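# Stow earphones in chest drawer and close it

## Task

Place the coiled earphones inside the small chest's open drawer, then push the drawer shut, keeping the chest standing upright in its original spot.

## Robot and tools

Robot: two arms, left_arm and right_arm, each ending in a two-finger gripper with a wrist camera. Scene frame: origin on the table surface halfway between the arm bases, +x out over the table, +z up, left_arm on the +y side. These side names do not match left and right in the images. The left_arm base sits at (0, +0.300, 0) and the right_arm base at (0, -0.300, 0). Neither base is rotated, so a base frame is just the scene frame shifted by 0.3 m in y.

Results report, for each arm, end_effector_position in metres and end_effector_quat_wxyz, both in that arm's own base frame. The position is the point between the finger pads, about 1 cm short of the tips. The fingers point along the gripper's +z axis and separate along its y axis. Results also give the Hand target (the last pose sent to that arm, after clipping), Joint positions, Joint velocities ("within noise" means the arm is still), Joint torques (raw drive output, weight included, noisy; readings 3 and 4 wrap at ±28 N m), grip_measured (finger opening on the command scale, reading up to about 2.7 mm wide when empty), grip_effort_nm (gripper motor effort; negative means closing), and Tool commands. Reported poses can be a few cm off. An arm at rest can sit a centimetre or more from its commanded pose because of friction and weight, without touching anything.

Command numbers. A row has 14 numbers, each in [-1, 1]: dx, dy, dz, rx, ry, rz, opening for left_arm, followed by the same seven for right_arm. Always send all 14, even when one arm stays still. dx to rz are an offset, not a pose. They are measured from that arm's Hand target as it stood when the action or move began, along the Hand target's own axes (the gripper frame). A value of 1.0 means 0.6 m of travel or 180 degrees of turn. rx, ry, rz form a single rotation vector. The opening is absolute: +1 is fully open (0.094 m) and -1 is closed. Zeros for an arm's six pose numbers re-command its current Hand target. The opening is always a live command, so 0 there means half open; resend the present opening to leave a gripper as it is. Each step, the commanded orientation is clipped to within 40 degrees of the measured orientation.

execute_actions(actions, cameras): actions is a list of actions. Each action is a list of 1 to 15 rows, one row per 1/30 s control step. If fewer than 15 rows are given, the last row is held for the remaining steps. Every row in an action counts from that action's start pose, and the next action starts from the new Hand target, so repeating an offset keeps moving the arm. An empty list returns the current state and images. cameras lists the image sources: cam_high (fixed, 896x504), cam_left_wrist and cam_right_wrist (fisheye, 616x616). Leaving it out or giving ["all"] returns all of them; [] returns none.

move(target, speed, blend, opening_speed, blocking, cameras): drives each gripper in a straight line. target is a single 14-number row or a list of up to 15 rows. Every row is an offset from the Hand targets at the move's start, not from the previous row. speed is in m/s, from 0.002 to 4.3, default 0.25, and turning is capped at twice that in rad/s. Give one value, or one per target. blend, in metres, rounds the corners at intermediate targets. opening_speed (0.2 or more, scale units per second) closes or opens the fingers gradually. blocking=false returns after 0.5 s while the move keeps running. The paths stop after at most 10 s. Moves do not avoid obstacles or the other arm. Faster moves lag, overshoot and strike harder, and aiming far past a contact presses harder. The result adds a "move:" line giving the ending (done, off_target, moving, held, fault) and any limits (paced = pose clipped, held = steps withheld). done means at rest within 10 mm and 2 degrees. It says nothing about contact.

wait(seconds 0 to 10, cameras): lets the scene run with commands held. stop(cameras): brakes a running move. zoom_image(camera, region [x0, y0, x1, y1] in image pixels, at most 504x504): a closer view of that camera's latest image. read_manual(section="licences"): licence text only. finished_scene(scene): ends the current scene, given by its number. This cannot be undone, so use it only once the earphones are in the drawer and the drawer is closed.

Cautions. Do not let anything fall off the table. Do not tip or shift the chest, and do not slam the drawer. Close the fingers slowly on the earphones (low opening_speed) and open wide to release. Keep the arms and grippers from hitting or squeezing each other; a hard hit between the arms can fail the task. Do not route a path close to an arm's own base, because that can flip its shoulder posture. An arm blocked by an object keeps pushing until you command its target back past the gripper. A gripper that stops short of its target can be sent the remaining distance as a new offset. Holding loads, staying stretched out, or pushing toward unreachable poses heats the motors. A MOTOR HOT line appears at 85 °C. At 100 °C that arm goes limp and drops for 30 to 60 s or longer.

Each tool is called after "Request:" as name(argument=value, ...), one argument or row to a line, values as JSON.

## Session

Request:
execute_actions(
  actions=[],
)

Scene clock: 0.00 s.
left_arm: end_effector_position=(+0.1418, +0.2141, +0.2050) grip_measured=+1.000 grip_effort_nm=n/a end_effector_quat_wxyz=(-0.010, +0.675, -0.735, -0.061) | right_arm: end_effector_position=(+0.5644, +0.0817, +0.2037) grip_measured=+1.000 grip_effort_nm=n/a end_effector_quat_wxyz=(+0.486, -0.192, +0.809, +0.268)
Joint positions: left_arm=[0.909 0.975 0.889 -1.444 -0.118 -0.574 0.094] | right_arm=[-0.055 1.498 0.93 0.034 -0.718 -0.1 0.094]
Joint velocities: within noise
Joint torques (N m): no reading
Motor temperatures (°C): left_arm=[30 27 32 30 31 32 27] | right_arm=[33 27 32 29 32 31 29]
Heat: left arm: hottest elbow 32 °C; right arm: hottest waist 33 °C.
Hand target: left_arm +0.1469, +0.2206, +0.2175; -0.027, +0.675, -0.734, -0.064 | right_arm +0.5718, +0.0813, +0.2139; +0.495, -0.196, +0.804, +0.265
Tool commands: left_gripper/opening=+1.0 right_gripper/opening=+1.0

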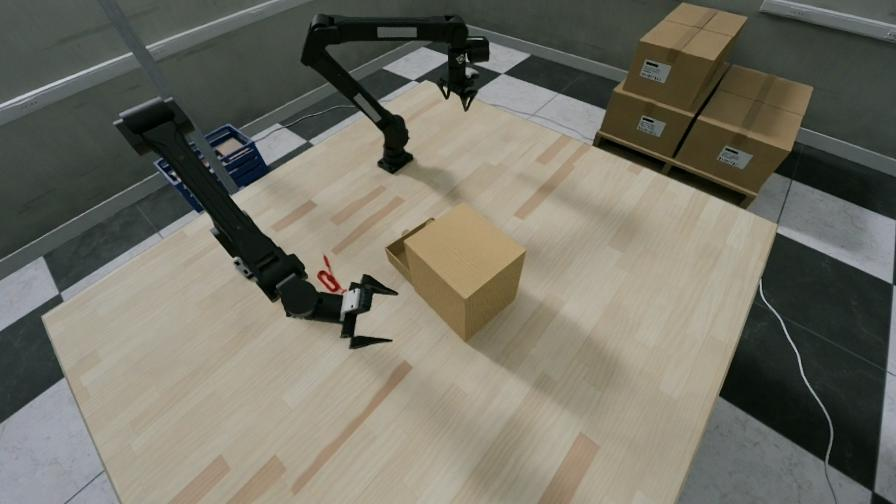

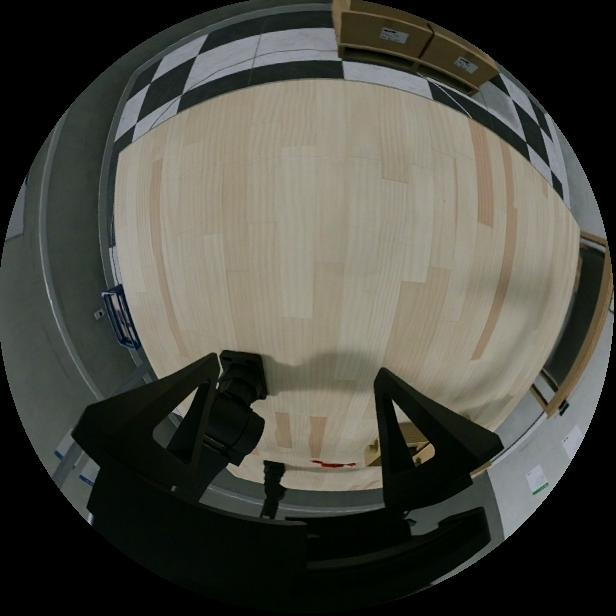

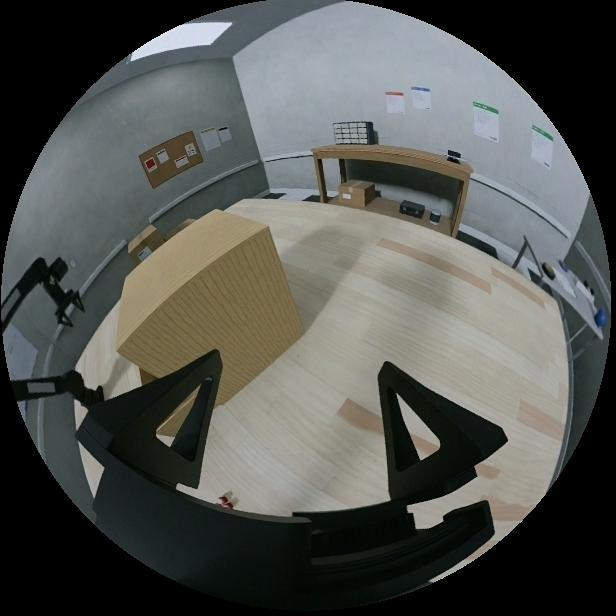

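Request:
zoom_image(
  camera="cam_high",
  region=[280, 180, 560, 360],
)

Request:
zoom_image(
  camera="cam_right_wrist",
  region=[60, 300, 360, 560],
)

Request:
zoom_image(
  camera="cam_left_wrist",
  region=[260, 340, 560, 560],
)

Scaled by 1.800 from the camera's 896x504 image, which has a finer 1280x720 frame.

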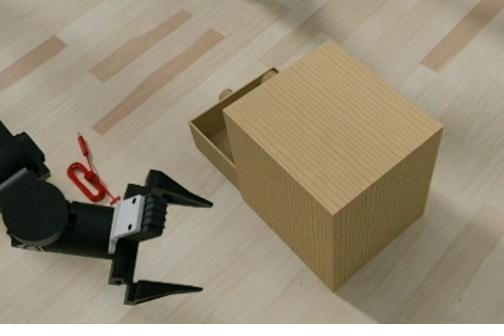

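Scaled by 1.680 from the camera's 616x616 image, which has a finer 880x880 frame.

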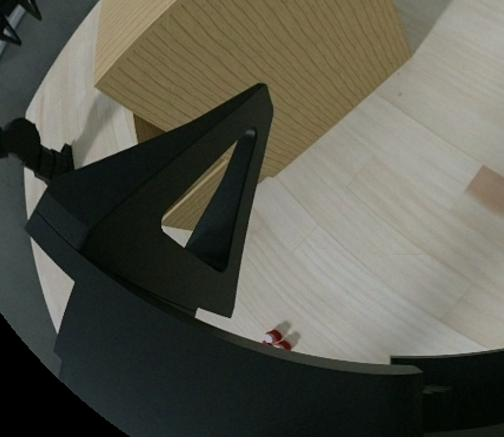

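Scaled by 1.680 from the camera's 616x616 image, which has a finer 880x880 frame.

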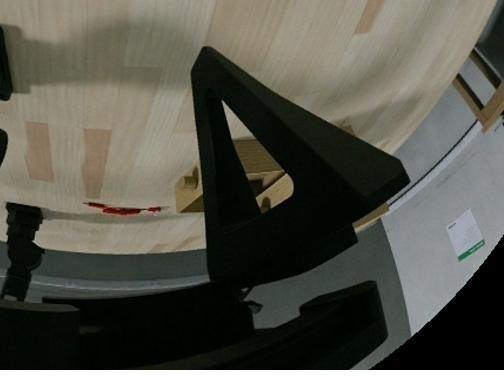

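Request:
move(
  target=[0,0,0,0,0,0,1,0.21,0.433,-0.402,0.181,0.337,0.134,1],
)

Scene clock: 18.27 s.
left_arm: end_effector_position=(+0.1418, +0.2141, +0.2050) grip_measured=+1.000 grip_effort_nm=-0.017 end_effector_quat_wxyz=(-0.010, +0.675, -0.735, -0.061) | right_arm: end_effector_position=(+0.1942, +0.1232, +0.2306) grip_measured=+1.000 grip_effort_nm=0.017 end_effector_quat_wxyz=(-0.018, -0.005, +1.000, -0.009)
Joint positions: left_arm=[0.909 0.975 0.889 -1.444 -0.118 -0.574 0.094] | right_arm=[0.565 0.953 0.947 -1.605 -0.003 0.556 0.094]
Joint velocities: within noise
Joint torques (N m): left_arm=[-1.03 -3.25 12.45 0.23 -0.15 0.08] | right_arm=[0.03 -3.37 13.87 -0.27 -0.02 0.11]
Motor temperatures (°C): left_arm=[30 27 37 30 31 32 27] | right_arm=[33 28 34 29 32 31 29]
Heat: left arm: hottest elbow 37 °C; right arm: hottest elbow 34 °C.
Hand target: left_arm +0.1469, +0.2206, +0.2175; -0.027, +0.675, -0.734, -0.064 | right_arm +0.2003, +0.1284, +0.2501; +0.000, +0.001, +1.000, +0.001
Off the commanded pose: left_arm 0.015 m, 2 deg | right_arm 0.021 m, 2 deg.
move: off_target (left_arm, right_arm)
camera_calibration:
cam_right_wrist: T_world_to_cam=[[0.0959133, -0.995389, 0.00123967, 0.102415], [-0.852907, -0.0815418, 0.515656, 0.094764], [-0.513177, -0.0505156, -0.856795, 0.393891], [0, 0, 0, 1]] pos_world=[0.273138, 0.129568, 0.288491]

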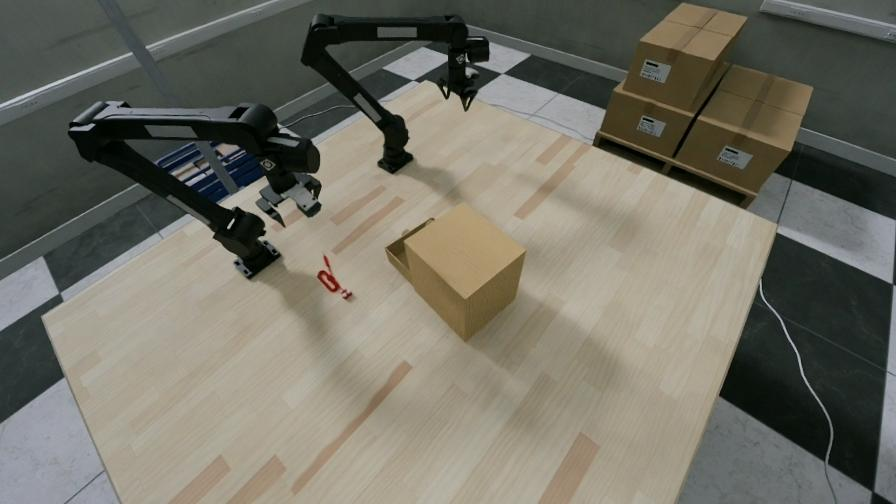

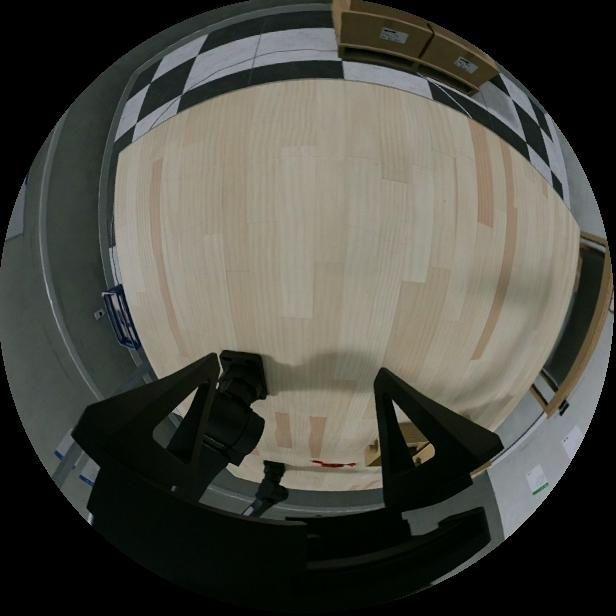

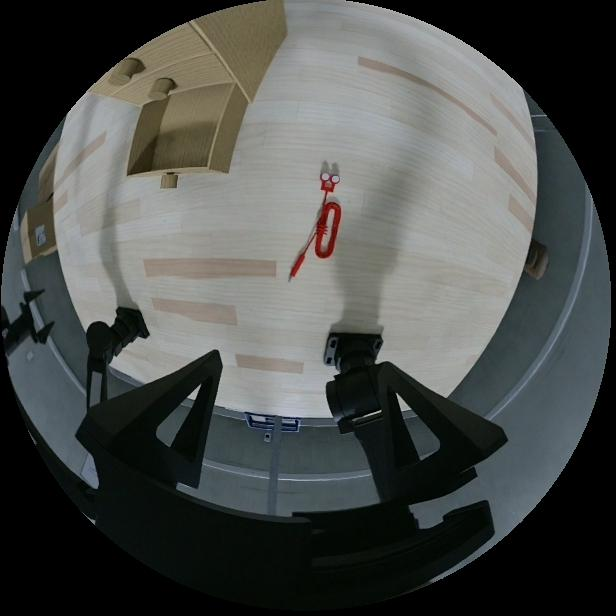

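Request:
zoom_image(
  camera="cam_right_wrist",
  region=[60, 0, 360, 300],
)

Request:
zoom_image(
  camera="cam_right_wrist",
  region=[280, 160, 380, 290],
)

Scaled by 1.680 from the camera's 616x616 image, which has a finer 880x880 frame.

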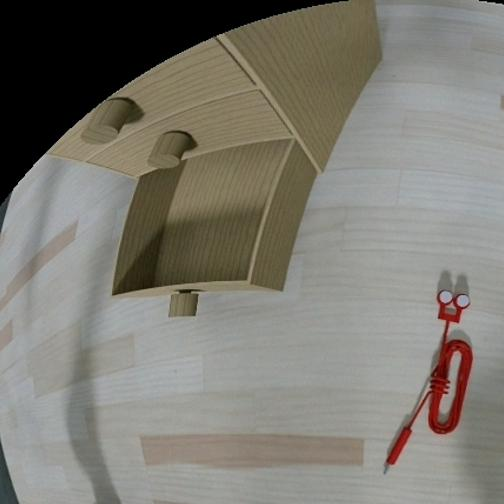

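Scaled by 3.877 from the camera's 616x616 image, which has a finer 880x880 frame.

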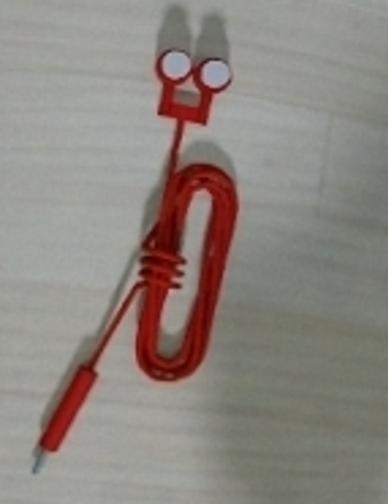

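Request:
move(
  target=[0,0,0,0,0,0,1,-0.062,-0.055,0.183,0,0,0.094,0],
  cameras=["cam_right_wrist","cam_high"],
)

Request:
zoom_image(
  camera="cam_right_wrist",
  region=[200, 160, 460, 500],
)

Scene clock: 32.27 s.
left_arm: end_effector_position=(+0.1418, +0.2141, +0.2050) grip_measured=+1.000 grip_effort_nm=-0.017 end_effector_quat_wxyz=(-0.010, +0.675, -0.735, -0.061) | right_arm: end_effector_position=(+0.2325, +0.0948, +0.1388) grip_measured=+0.002 grip_effort_nm=-0.090 end_effector_quat_wxyz=(-0.008, +0.137, +0.990, -0.003)
Joint positions: left_arm=[0.909 0.975 0.889 -1.444 -0.118 -0.574 0.094] | right_arm=[0.388 1.04 0.756 -1.304 -0.002 0.663 0.047]
Joint velocities: within noise
Joint torques (N m): left_arm=[-0.97 -3.25 12.46 0.25 -0.15 0.09] | right_arm=[-1.2 -4.89 9.61 0.64 -0.1 0.18]
Motor temperatures (°C): left_arm=[30 27 39 30 31 31 27] | right_arm=[33 28 37 29 32 31 29]
Heat: left arm: hottest elbow 39 °C; right arm: hottest elbow 37 °C.
Hand target: left_arm +0.1469, +0.2206, +0.2175; -0.027, +0.675, -0.734, -0.064 | right_arm +0.2376, +0.0954, +0.1403; +0.000, +0.148, +0.989, +0.001
Off the commanded pose: left_arm 0.015 m, 2 deg | right_arm 0.005 m, 2 deg.
move: off_target (left_arm)
camera_calibration:
cam_right_wrist: T_world_to_cam=[[-0.187628, -0.982221, -0.00612139, 0.136274], [-0.852992, 0.159846, 0.496844, 0.152153], [-0.487032, 0.0984433, -0.867819, 0.314763], [0, 0, 0, 1]] pos_world=[0.308654, 0.078544, 0.198396]
Images, in order (width x height): cam_high 896x504, cam_right_wrist 616x616.

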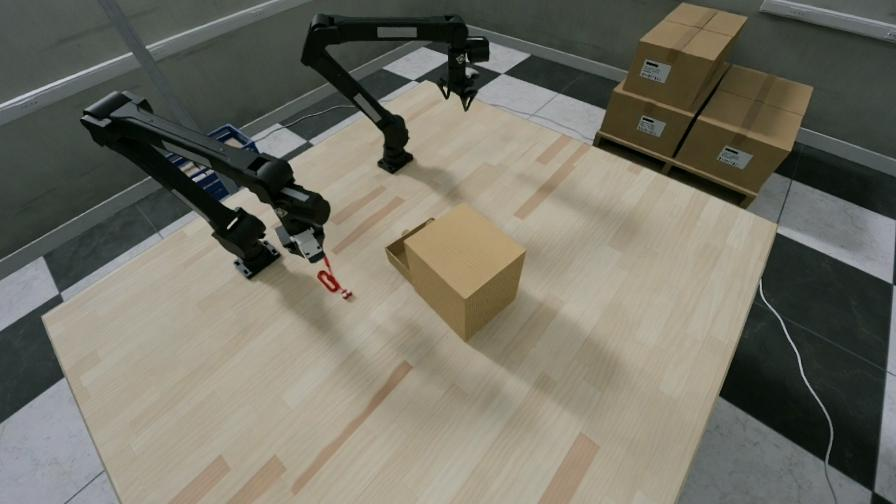

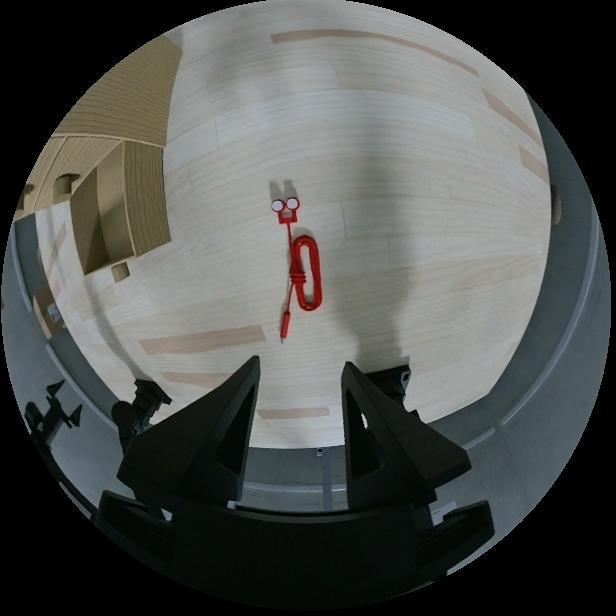

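Scaled by 1.482 from the camera's 616x616 image, which has a finer 880x880 frame.

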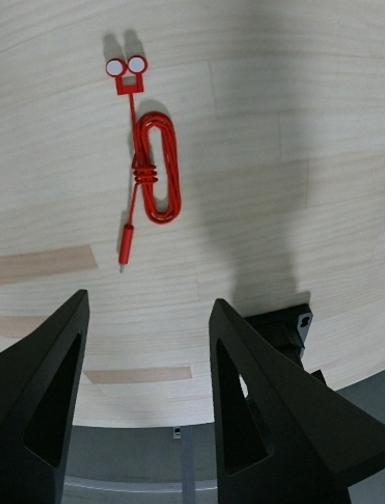

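Request:
move(
  target=[0,0,0,0,0,0,1,0,0,0.18,0,0,0,0.2],
  cameras=["cam_right_wrist","cam_high"],
)

Request:
zoom_image(
  camera="cam_right_wrist",
  region=[200, 220, 420, 440],
)

Request:
zoom_image(
  camera="cam_high",
  region=[270, 200, 390, 320],
)

Scene clock: 35.63 s.
left_arm: end_effector_position=(+0.1418, +0.2141, +0.2050) grip_measured=+1.000 grip_effort_nm=-0.017 end_effector_quat_wxyz=(-0.010, +0.675, -0.735, -0.061) | right_arm: end_effector_position=(+0.2310, +0.0942, +0.0296) grip_measured=+0.198 grip_effort_nm=0.149 end_effector_quat_wxyz=(-0.010, +0.138, +0.990, -0.005)
Joint positions: left_arm=[0.909 0.975 0.889 -1.444 -0.118 -0.574 0.094] | right_arm=[0.388 1.213 0.555 -0.935 -0.002 0.665 0.056]
Joint velocities: within noise
Joint torques (N m): left_arm=[-1.03 -3.31 12.42 0.23 -0.15 0.08] | right_arm=[-2.14 -6.12 8.16 0.5 0.01 0.08]
Motor temperatures (°C): left_arm=[30 27 39 30 31 31 27] | right_arm=[33 28 37 29 32 31 29]
Heat: left arm: hottest elbow 39 °C; right arm: hottest elbow 37 °C.
Hand target: left_arm +0.1469, +0.2206, +0.2175; -0.027, +0.675, -0.734, -0.064 | right_arm +0.2377, +0.0956, +0.0323; +0.000, +0.148, +0.989, +0.001
Off the commanded pose: left_arm 0.015 m, 2 deg | right_arm 0.007 m, 2 deg.
move: off_target (left_arm)
camera_calibration:
cam_right_wrist: T_world_to_cam=[[-0.18915, -0.981944, -0.0029271, 0.13495], [-0.85011, 0.162262, 0.500983, 0.204186], [-0.491462, 0.0972496, -0.865452, 0.220454], [0, 0, 0, 1]] pos_world=[0.307451, 0.0779424, 0.088894]
Images, in order (width x height): cam_high 896x504, cam_right_wrist 616x616.

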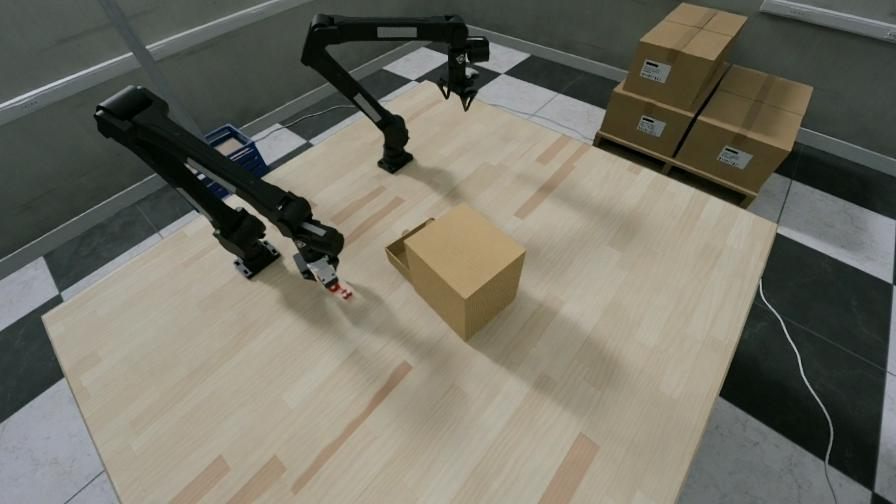

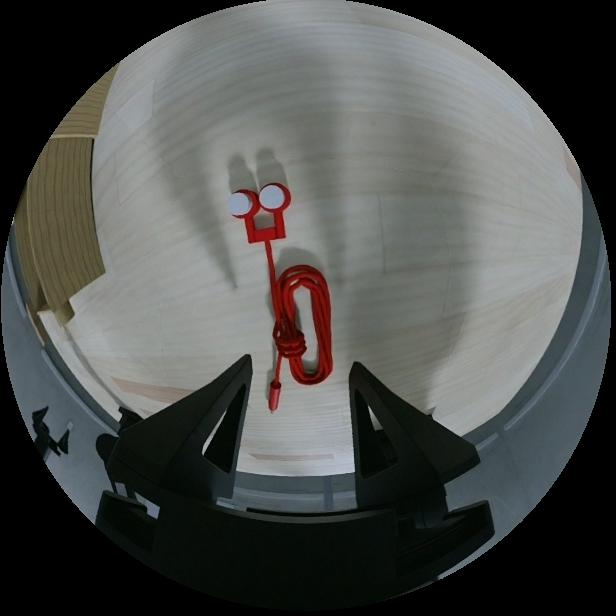

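Scaled by 2.291 from the camera's 616x616 image, which has a finer 880x880 frame.

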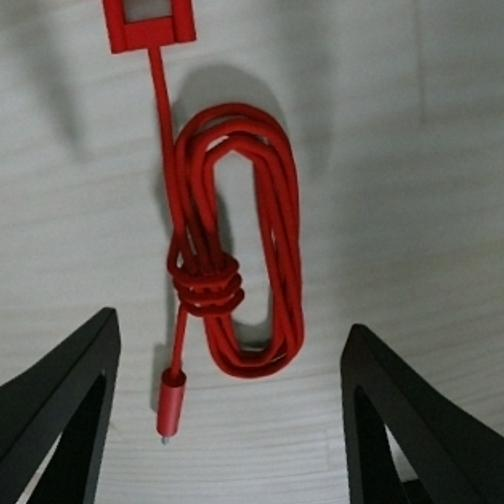

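Scaled by 4.200 from the camera's 896x504 image, which has a finer 1280x720 frame.

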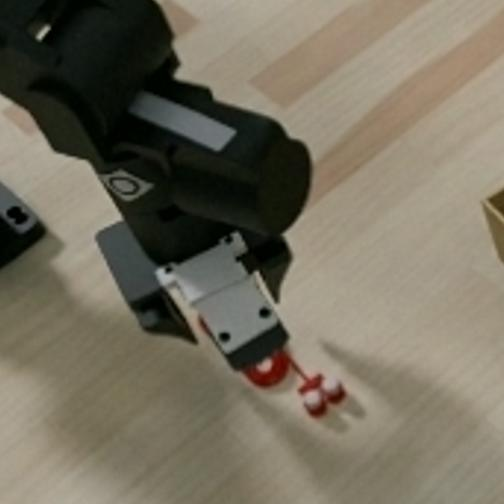

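Request:
move(
  target=[0,0,0,0,0,0,1,-0.017,0,0.027,0,0,0,0.2],
  speed=0.04,
  cameras=["cam_right_wrist"],
)

Request:
zoom_image(
  camera="cam_right_wrist",
  region=[200, 220, 420, 440],
)

Scene clock: 38.77 s.
left_arm: end_effector_position=(+0.1418, +0.2141, +0.2050) grip_measured=+1.000 grip_effort_nm=-0.022 end_effector_quat_wxyz=(-0.010, +0.675, -0.735, -0.061) | right_arm: end_effector_position=(+0.2432, +0.0938, +0.0177) grip_measured=+0.198 grip_effort_nm=0.154 end_effector_quat_wxyz=(-0.003, +0.148, +0.989, -0.001)
Joint positions: left_arm=[0.909 0.975 0.889 -1.444 -0.118 -0.574 0.094] | right_arm=[0.368 1.263 0.555 -0.868 -0.002 0.665 0.056]
Joint velocities: within noise
Joint torques (N m): left_arm=[-0.91 -3.31 12.44 0.27 -0.15 0.09] | right_arm=[-2.14 -4.78 7.75 0.59 0 -0.15]
Motor temperatures (°C): left_arm=[30 27 40 30 31 31 27] | right_arm=[33 28 37 29 32 31 29]
Heat: left arm: hottest elbow 40 °C; right arm: hottest elbow 37 °C.
Hand target: left_arm +0.1469, +0.2206, +0.2175; -0.027, +0.675, -0.734, -0.064 | right_arm +0.2474, +0.0926, +0.0161; +0.000, +0.148, +0.989, +0.001
Off the commanded pose: left_arm 0.015 m, 2 deg | right_arm 0.005 m, 0 deg.
move: off_target (left_arm)
camera_calibration:
cam_right_wrist: T_world_to_cam=[[-0.207709, -0.978113, -0.0123298, 0.141078], [-0.854763, 0.175357, 0.488498, 0.220713], [-0.475644, 0.112004, -0.872478, 0.211097], [0, 0, 0, 1]] pos_world=[0.318367, 0.0756432, 0.0780987]
Images, in order (width x height): cam_right_wrist 616x616.

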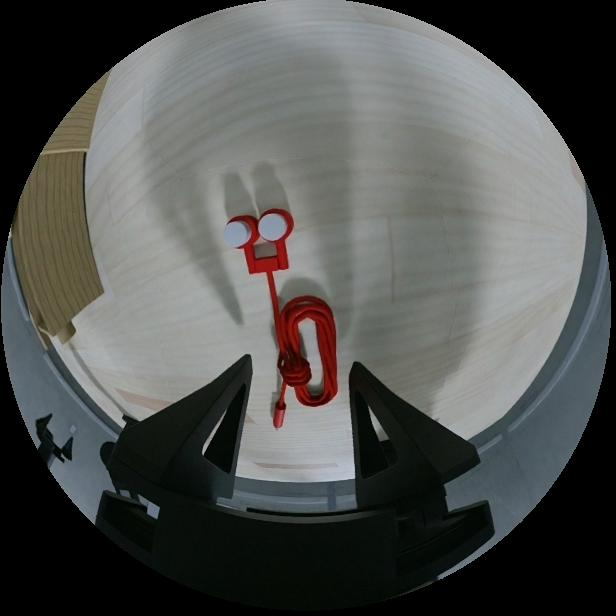

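Scaled by 2.291 from the camera's 616x616 image, which has a finer 880x880 frame.

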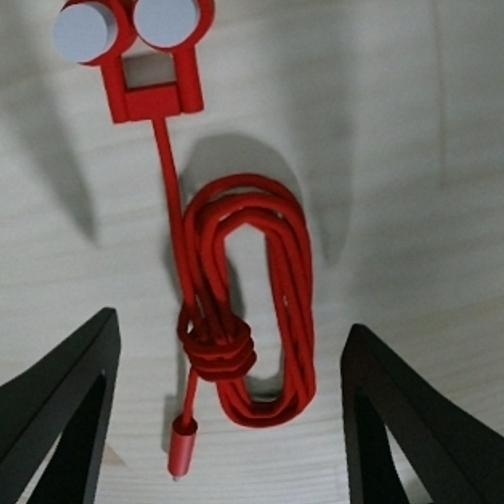

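Request:
move(
  target=[
    [0,0,0,0,0,0,1,0,0,0.006,0,0,0,0.2],
    [0,0,0,0,0,0,1,0,0,0.006,0,0,0,-0.8],
  ],
  speed=0.03,
  opening_speed=0.3,
  cameras=["cam_right_wrist"],
)

Request:
zoom_image(
  camera="cam_right_wrist",
  region=[200, 220, 420, 440],
)

Scene clock: 46.07 s.
left_arm: end_effector_position=(+0.1418, +0.2141, +0.2050) grip_measured=+1.000 grip_effort_nm=-0.017 end_effector_quat_wxyz=(-0.010, +0.675, -0.735, -0.061) | right_arm: end_effector_position=(+0.2459, +0.0948, +0.0164) grip_measured=-0.794 grip_effort_nm=-0.261 end_effector_quat_wxyz=(+0.001, +0.148, +0.989, +0.002)
Joint positions: left_arm=[0.909 0.975 0.889 -1.444 -0.118 -0.574 0.094] | right_arm=[0.368 1.269 0.555 -0.854 -0.002 0.665 0.01]
Joint velocities: within noise
Joint torques (N m): left_arm=[-0.91 -3.14 12.44 0.25 -0.15 0.08] | right_arm=[-1.49 -4.37 7.15 0.59 -0.01 -0.13]
Motor temperatures (°C): left_arm=[30 27 41 30 31 31 27] | right_arm=[33 28 37 29 32 30 29]
Heat: left arm: hottest elbow 41 °C; right arm: hottest elbow 37 °C.
Hand target: left_arm +0.1469, +0.2206, +0.2175; -0.027, +0.675, -0.734, -0.064 | right_arm +0.2474, +0.0926, +0.0125; +0.000, +0.148, +0.989, +0.001
Off the commanded pose: left_arm 0.015 m, 2 deg | right_arm 0.005 m, 0 deg.
move: off_target (left_arm)
camera_calibration:
cam_right_wrist: T_world_to_cam=[[-0.207586, -0.978063, -0.017334, 0.142754], [-0.858917, 0.173761, 0.481734, 0.224758], [-0.468155, 0.11489, -0.876146, 0.209098], [0, 0, 0, 1]] pos_world=[0.320572, 0.0765452, 0.0774013]
Images, in order (width x height): cam_right_wrist 616x616.

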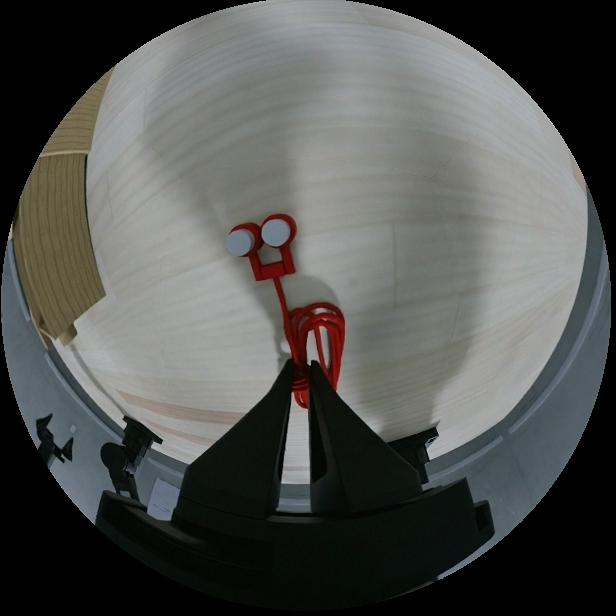

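Scaled by 2.291 from the camera's 616x616 image, which has a finer 880x880 frame.

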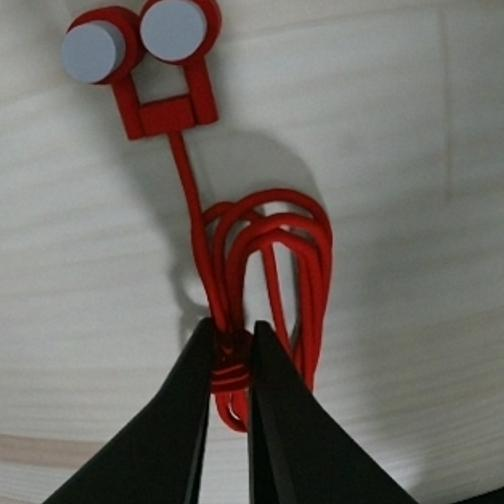

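Request:
move(
  target=[
    [0,0,0,0,0,0,1,0,0,0,0,0,0,-0.95],
    [0,0,0,0,0,0,1,0,0,-0.3,0,0,0,-0.95],
  ],
  speed=0.12,
  opening_speed=0.3,
  cameras=["cam_right_wrist","cam_high"],
)

Request:
zoom_image(
  camera="cam_high",
  region=[270, 180, 450, 320],
)

Scene clock: 50.80 s.
left_arm: end_effector_position=(+0.1418, +0.2141, +0.2050) grip_measured=+1.000 grip_effort_nm=-0.017 end_effector_quat_wxyz=(-0.010, +0.675, -0.735, -0.061) | right_arm: end_effector_position=(+0.2374, +0.0916, +0.1762) grip_measured=-0.945 grip_effort_nm=-0.222 end_effector_quat_wxyz=(-0.014, +0.148, +0.989, -0.007)
Joint positions: left_arm=[0.909 0.975 0.889 -1.444 -0.118 -0.574 0.094] | right_arm=[0.368 1.033 0.853 -1.421 -0.002 0.665 0.003]
Joint velocities: within noise
Joint torques (N m): left_arm=[-0.91 -3.31 12.45 0.24 -0.15 0.08] | right_arm=[-2.55 -4.01 13.15 -0.23 -0.03 -0.12]
Motor temperatures (°C): left_arm=[30 27 41 30 31 31 27] | right_arm=[33 28 37 29 31 30 29]
Heat: left arm: hottest elbow 41 °C; right arm: hottest elbow 37 °C.
Hand target: left_arm +0.1469, +0.2206, +0.2175; -0.027, +0.675, -0.734, -0.064 | right_arm +0.2473, +0.0924, +0.1926; +0.001, +0.148, +0.989, +0.001
Off the commanded pose: left_arm 0.015 m, 2 deg | right_arm 0.019 m, 2 deg.
move: off_target (left_arm, right_arm)
camera_calibration:
cam_right_wrist: T_world_to_cam=[[-0.207839, -0.978162, 0.00123166, 0.137404], [-0.843287, 0.179818, 0.50649, 0.132452], [-0.49565, 0.10423, -0.862245, 0.350651], [0, 0, 0, 1]] pos_world=[0.314053, 0.0740378, 0.235092]
Images, in order (width x height): cam_high 896x504, cam_right_wrist 616x616.

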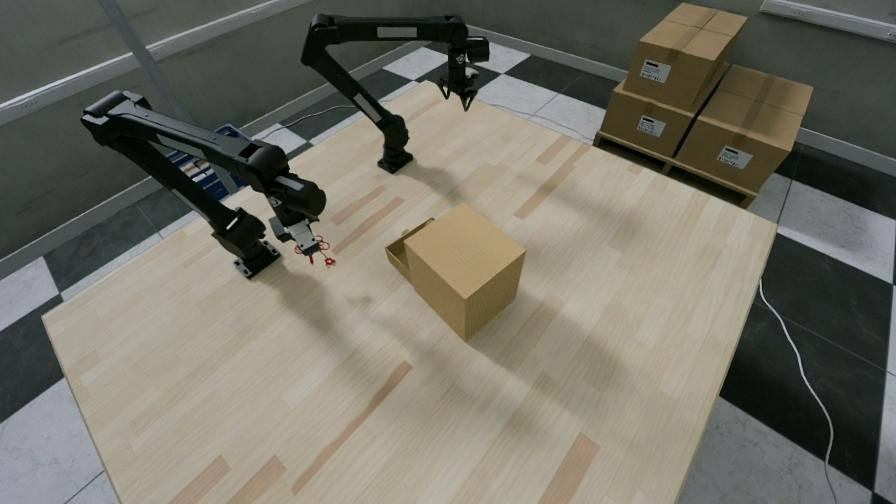

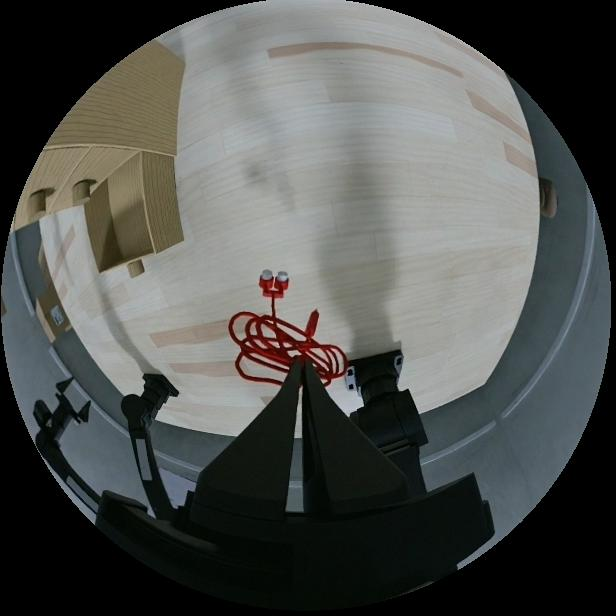

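Scaled by 2.800 from the camera's 896x504 image, which has a finer 1280x720 frame.

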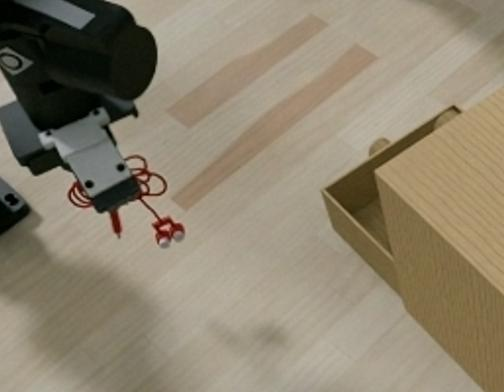

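Request:
zoom_image(
  camera="cam_right_wrist",
  region=[0, 130, 220, 300],
)

Scaled by 2.291 from the camera's 616x616 image, which has a finer 880x880 frame.

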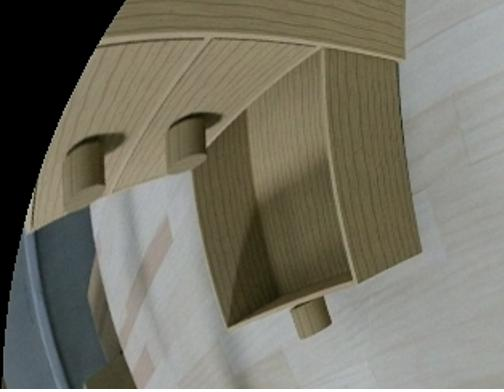

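Request:
move(
  target=[
    [0,0,0,0,0,0,1,0,0,-0.212,0,0,-0.2,-0.95],
    [0,0,0,0,0,0,1,-0.117,0.433,-0.212,0,0,-0.9,-0.95],
  ],
  speed=0.25,
  blend=0.05,
)

Request:
zoom_image(
  camera="cam_high",
  region=[290, 120, 530, 340],
)

Scene clock: 66.17 s.
left_arm: end_effector_position=(+0.1418, +0.2141, +0.2050) grip_measured=+1.000 grip_effort_nm=-0.017 end_effector_quat_wxyz=(-0.010, +0.675, -0.735, -0.061) | right_arm: end_effector_position=(+0.3858, +0.3107, +0.3089) grip_measured=-0.945 grip_effort_nm=-0.227 end_effector_quat_wxyz=(-0.008, +0.950, -0.313, +0.006)
Joint positions: left_arm=[0.909 0.975 0.889 -1.444 -0.118 -0.574 0.094] | right_arm=[0.679 1.629 1.76 -1.681 0.001 -1.825 0.003]
Joint velocities: within noise
Joint torques (N m): left_arm=[-0.91 -3.31 12.45 0.25 -0.15 0.09] | right_arm=[-0.09 -15.09 13.68 -0.39 -0.26 -0.14]
Motor temperatures (°C): left_arm=[30 27 42 30 31 31 27] | right_arm=[33 28 40 29 31 30 29]
Heat: left arm: hottest elbow 42 °C; right arm: hottest elbow 40 °C.
Hand target: left_arm +0.1469, +0.2206, +0.2175; -0.027, +0.675, -0.734, -0.064 | right_arm +0.3904, +0.3200, +0.3203; -0.001, +0.954, -0.301, +0.000
Off the commanded pose: left_arm 0.015 m, 2 deg | right_arm 0.015 m, 2 deg.
joint sent to its limit (right arm) — joint 4 (wrist pitch), lower limit. The joint targets still meet the commanded pose.
move: off_target (left_arm, right_arm)
camera_calibration:
cam_right_wrist: T_world_to_cam=[[0.523037, 0.852293, 0.00538126, -0.469575], [0.741272, -0.458003, 0.490662, -0.257319], [0.420653, -0.252645, -0.871333, 0.275794], [0, 0, 0, 1]] pos_world=[0.320335, 0.352041, 0.369092]

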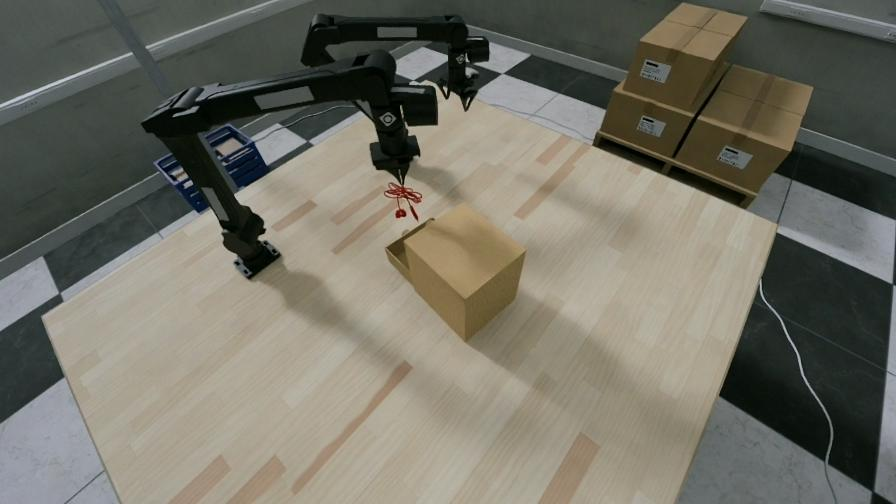

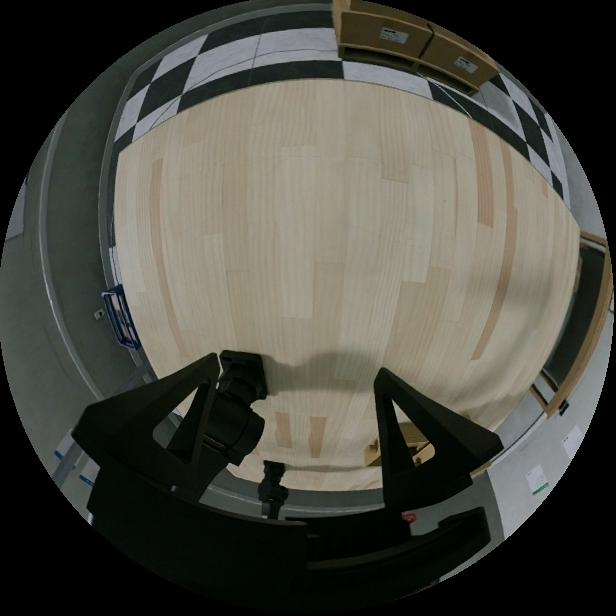

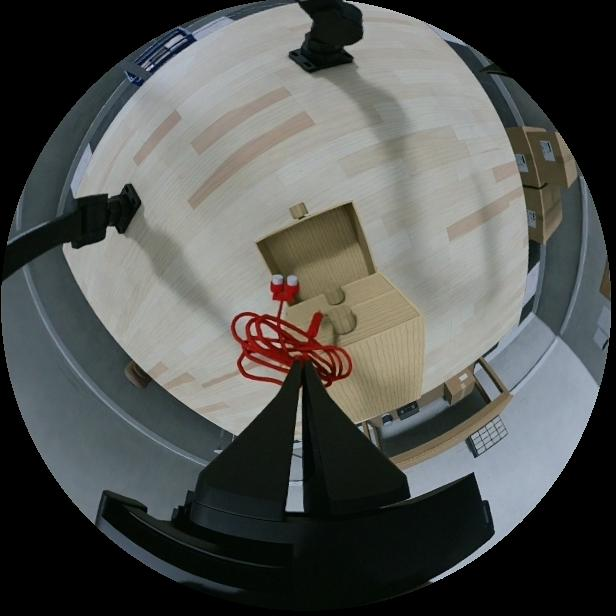

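Scaled by 2.100 from the camera's 896x504 image, which has a finer 1280x720 frame.

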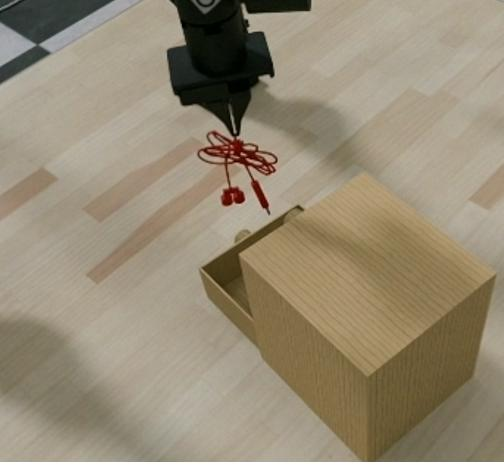

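Request:
move(
  target=[0,0,0,0,0,0,1,0.004,-0.037,0.233,0,0,0,-0.95],
  speed=0.12,
)

Request:
zoom_image(
  camera="cam_high",
  region=[290, 120, 530, 340],
)

Request:
zoom_image(
  camera="cam_right_wrist",
  region=[180, 180, 440, 440],
)

Scene clock: 72.33 s.
left_arm: end_effector_position=(+0.1418, +0.2141, +0.2050) grip_measured=+1.000 grip_effort_nm=-0.017 end_effector_quat_wxyz=(-0.010, +0.675, -0.735, -0.061) | right_arm: end_effector_position=(+0.4051, +0.3298, +0.1839) grip_measured=-0.945 grip_effort_nm=-0.232 end_effector_quat_wxyz=(+0.003, +0.951, -0.310, -0.001)
Joint positions: left_arm=[0.909 0.975 0.889 -1.444 -0.118 -0.574 0.094] | right_arm=[0.685 1.725 1.556 -1.407 0.001 -1.826 0.003]
Joint velocities: within noise
Joint torques (N m): left_arm=[-0.97 -3.25 12.45 0.25 -0.15 0.09] | right_arm=[0.38 -18.55 9.58 0.65 -0.27 -0.12]
Motor temperatures (°C): left_arm=[30 27 43 30 31 31 27] | right_arm=[33 29 40 29 31 30 29]
Heat: left arm: hottest elbow 43 °C; right arm: hottest elbow 40 °C.
Hand target: left_arm +0.1469, +0.2206, +0.2175; -0.027, +0.675, -0.734, -0.064 | right_arm +0.4053, +0.3370, +0.1804; -0.001, +0.954, -0.301, +0.000
Off the commanded pose: left_arm 0.015 m, 2 deg | right_arm 0.008 m, 1 deg.
move: off_target (left_arm)
camera_calibration:
cam_right_wrist: T_world_to_cam=[[0.517384, 0.855533, -0.0194263, -0.489452], [0.754127, -0.445094, 0.482892, -0.209557], [0.404483, -0.26449, -0.875465, 0.174898], [0, 0, 0, 1]] pos_world=[0.340524, 0.371729, 0.244802]

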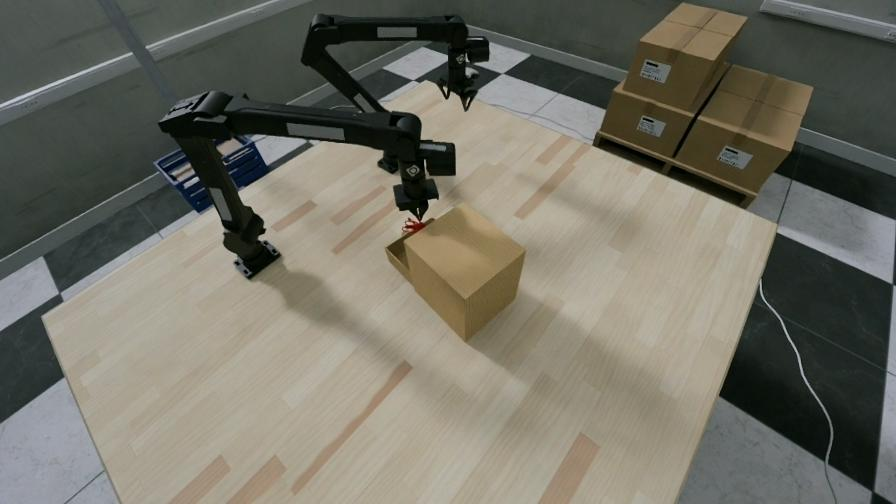

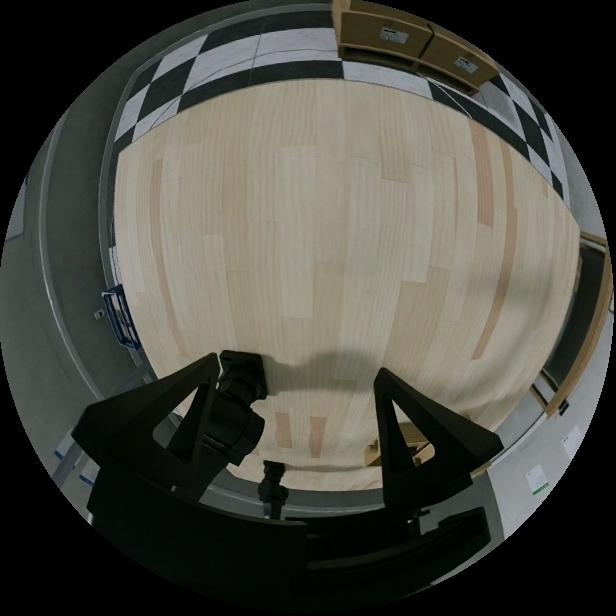

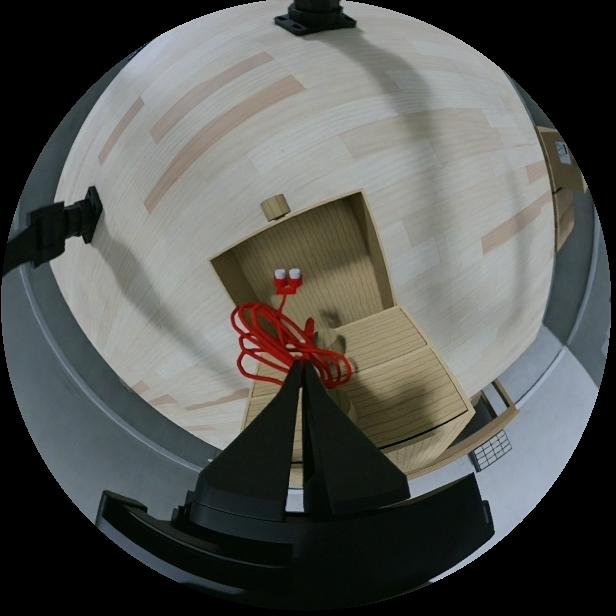

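Scaled by 2.100 from the camera's 896x504 image, which has a finer 1280x720 frame.

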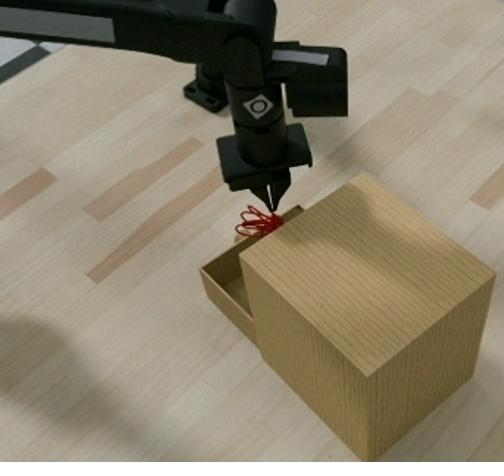

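Scaled by 1.938 from the camera's 616x616 image, which has a finer 880x880 frame.

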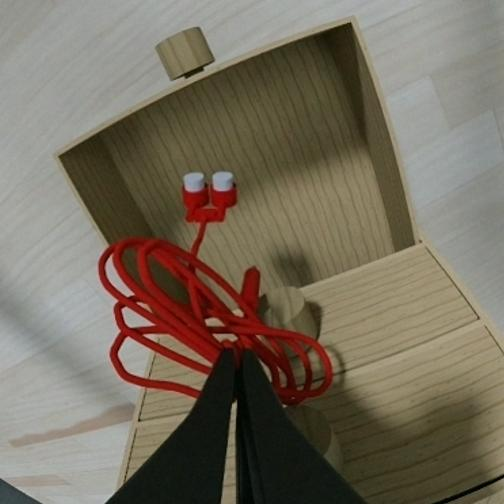

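Request:
move(
  target=[
    [0,0,0,0,0,0,1,-0.017,-0.007,0,0,0,0,-0.95],
    [0,0,0,0,0,0,1,-0.017,-0.007,0.185,0,0,0,-0.95],
  ],
  speed=0.08,
  cameras=["cam_high","cam_right_wrist"],
)

Request:
zoom_image(
  camera="cam_right_wrist",
  region=[160, 180, 480, 480],
)

Scene clock: 79.10 s.
left_arm: end_effector_position=(+0.1418, +0.2141, +0.2050) grip_measured=+1.000 grip_effort_nm=-0.017 end_effector_quat_wxyz=(-0.010, +0.675, -0.735, -0.061) | right_arm: end_effector_position=(+0.3987, +0.3429, +0.0767) grip_measured=-0.945 grip_effort_nm=-0.232 end_effector_quat_wxyz=(-0.001, +0.955, -0.298, +0.001)
Joint positions: left_arm=[0.909 0.975 0.889 -1.444 -0.118 -0.574 0.094] | right_arm=[0.711 1.812 1.381 -1.138 0.001 -1.826 0.003]
Joint velocities: within noise
Joint torques (N m): left_arm=[-0.97 -3.31 12.44 0.27 -0.15 0.09] | right_arm=[-1.79 -16.67 8.87 0.62 -0.23 0.08]
Motor temperatures (°C): left_arm=[30 27 43 30 30 31 27] | right_arm=[33 29 41 29 31 30 29]
Heat: left arm: hottest elbow 43 °C; right arm: hottest elbow 41 °C.
Hand target: left_arm +0.1469, +0.2206, +0.2175; -0.027, +0.675, -0.734, -0.064 | right_arm +0.3994, +0.3465, +0.0693; -0.001, +0.954, -0.301, +0.000
Off the commanded pose: left_arm 0.015 m, 2 deg | right_arm 0.008 m, 0 deg.
move: off_target (left_arm)
camera_calibration:
cam_right_wrist: T_world_to_cam=[[0.494401, 0.869152, -0.0119589, -0.495506], [0.763209, -0.427471, 0.484542, -0.156966], [0.416028, -0.248685, -0.874686, 0.0770196], [0, 0, 0, 1]] pos_world=[0.332735, 0.382725, 0.137499]
Images, in order (width x height): cam_high 896x504, cam_right_wrist 616x616.

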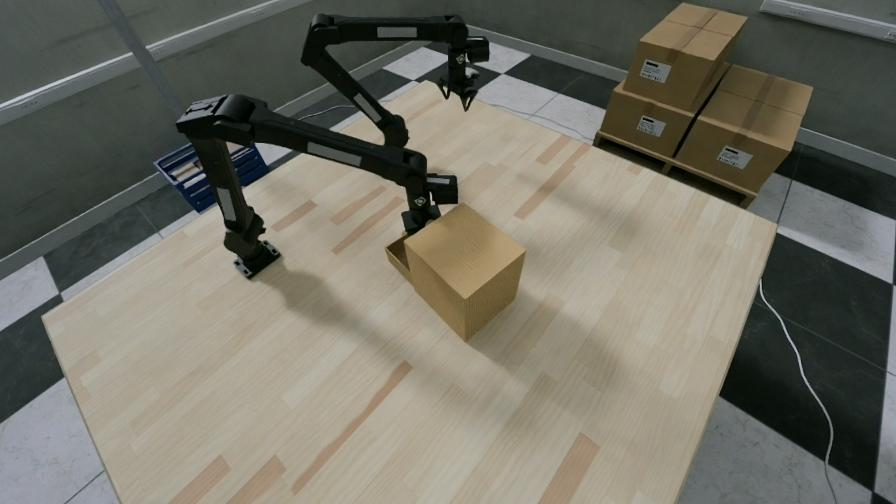

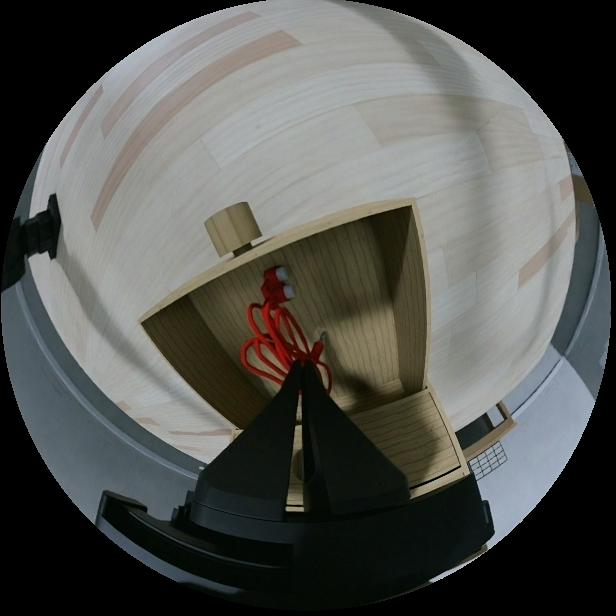

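Scaled by 1.575 from the camera's 616x616 image, which has a finer 880x880 frame.

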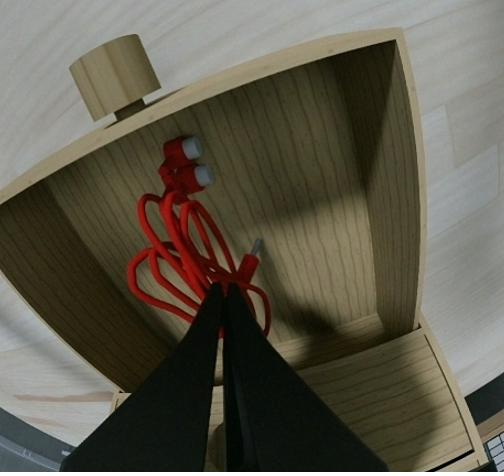

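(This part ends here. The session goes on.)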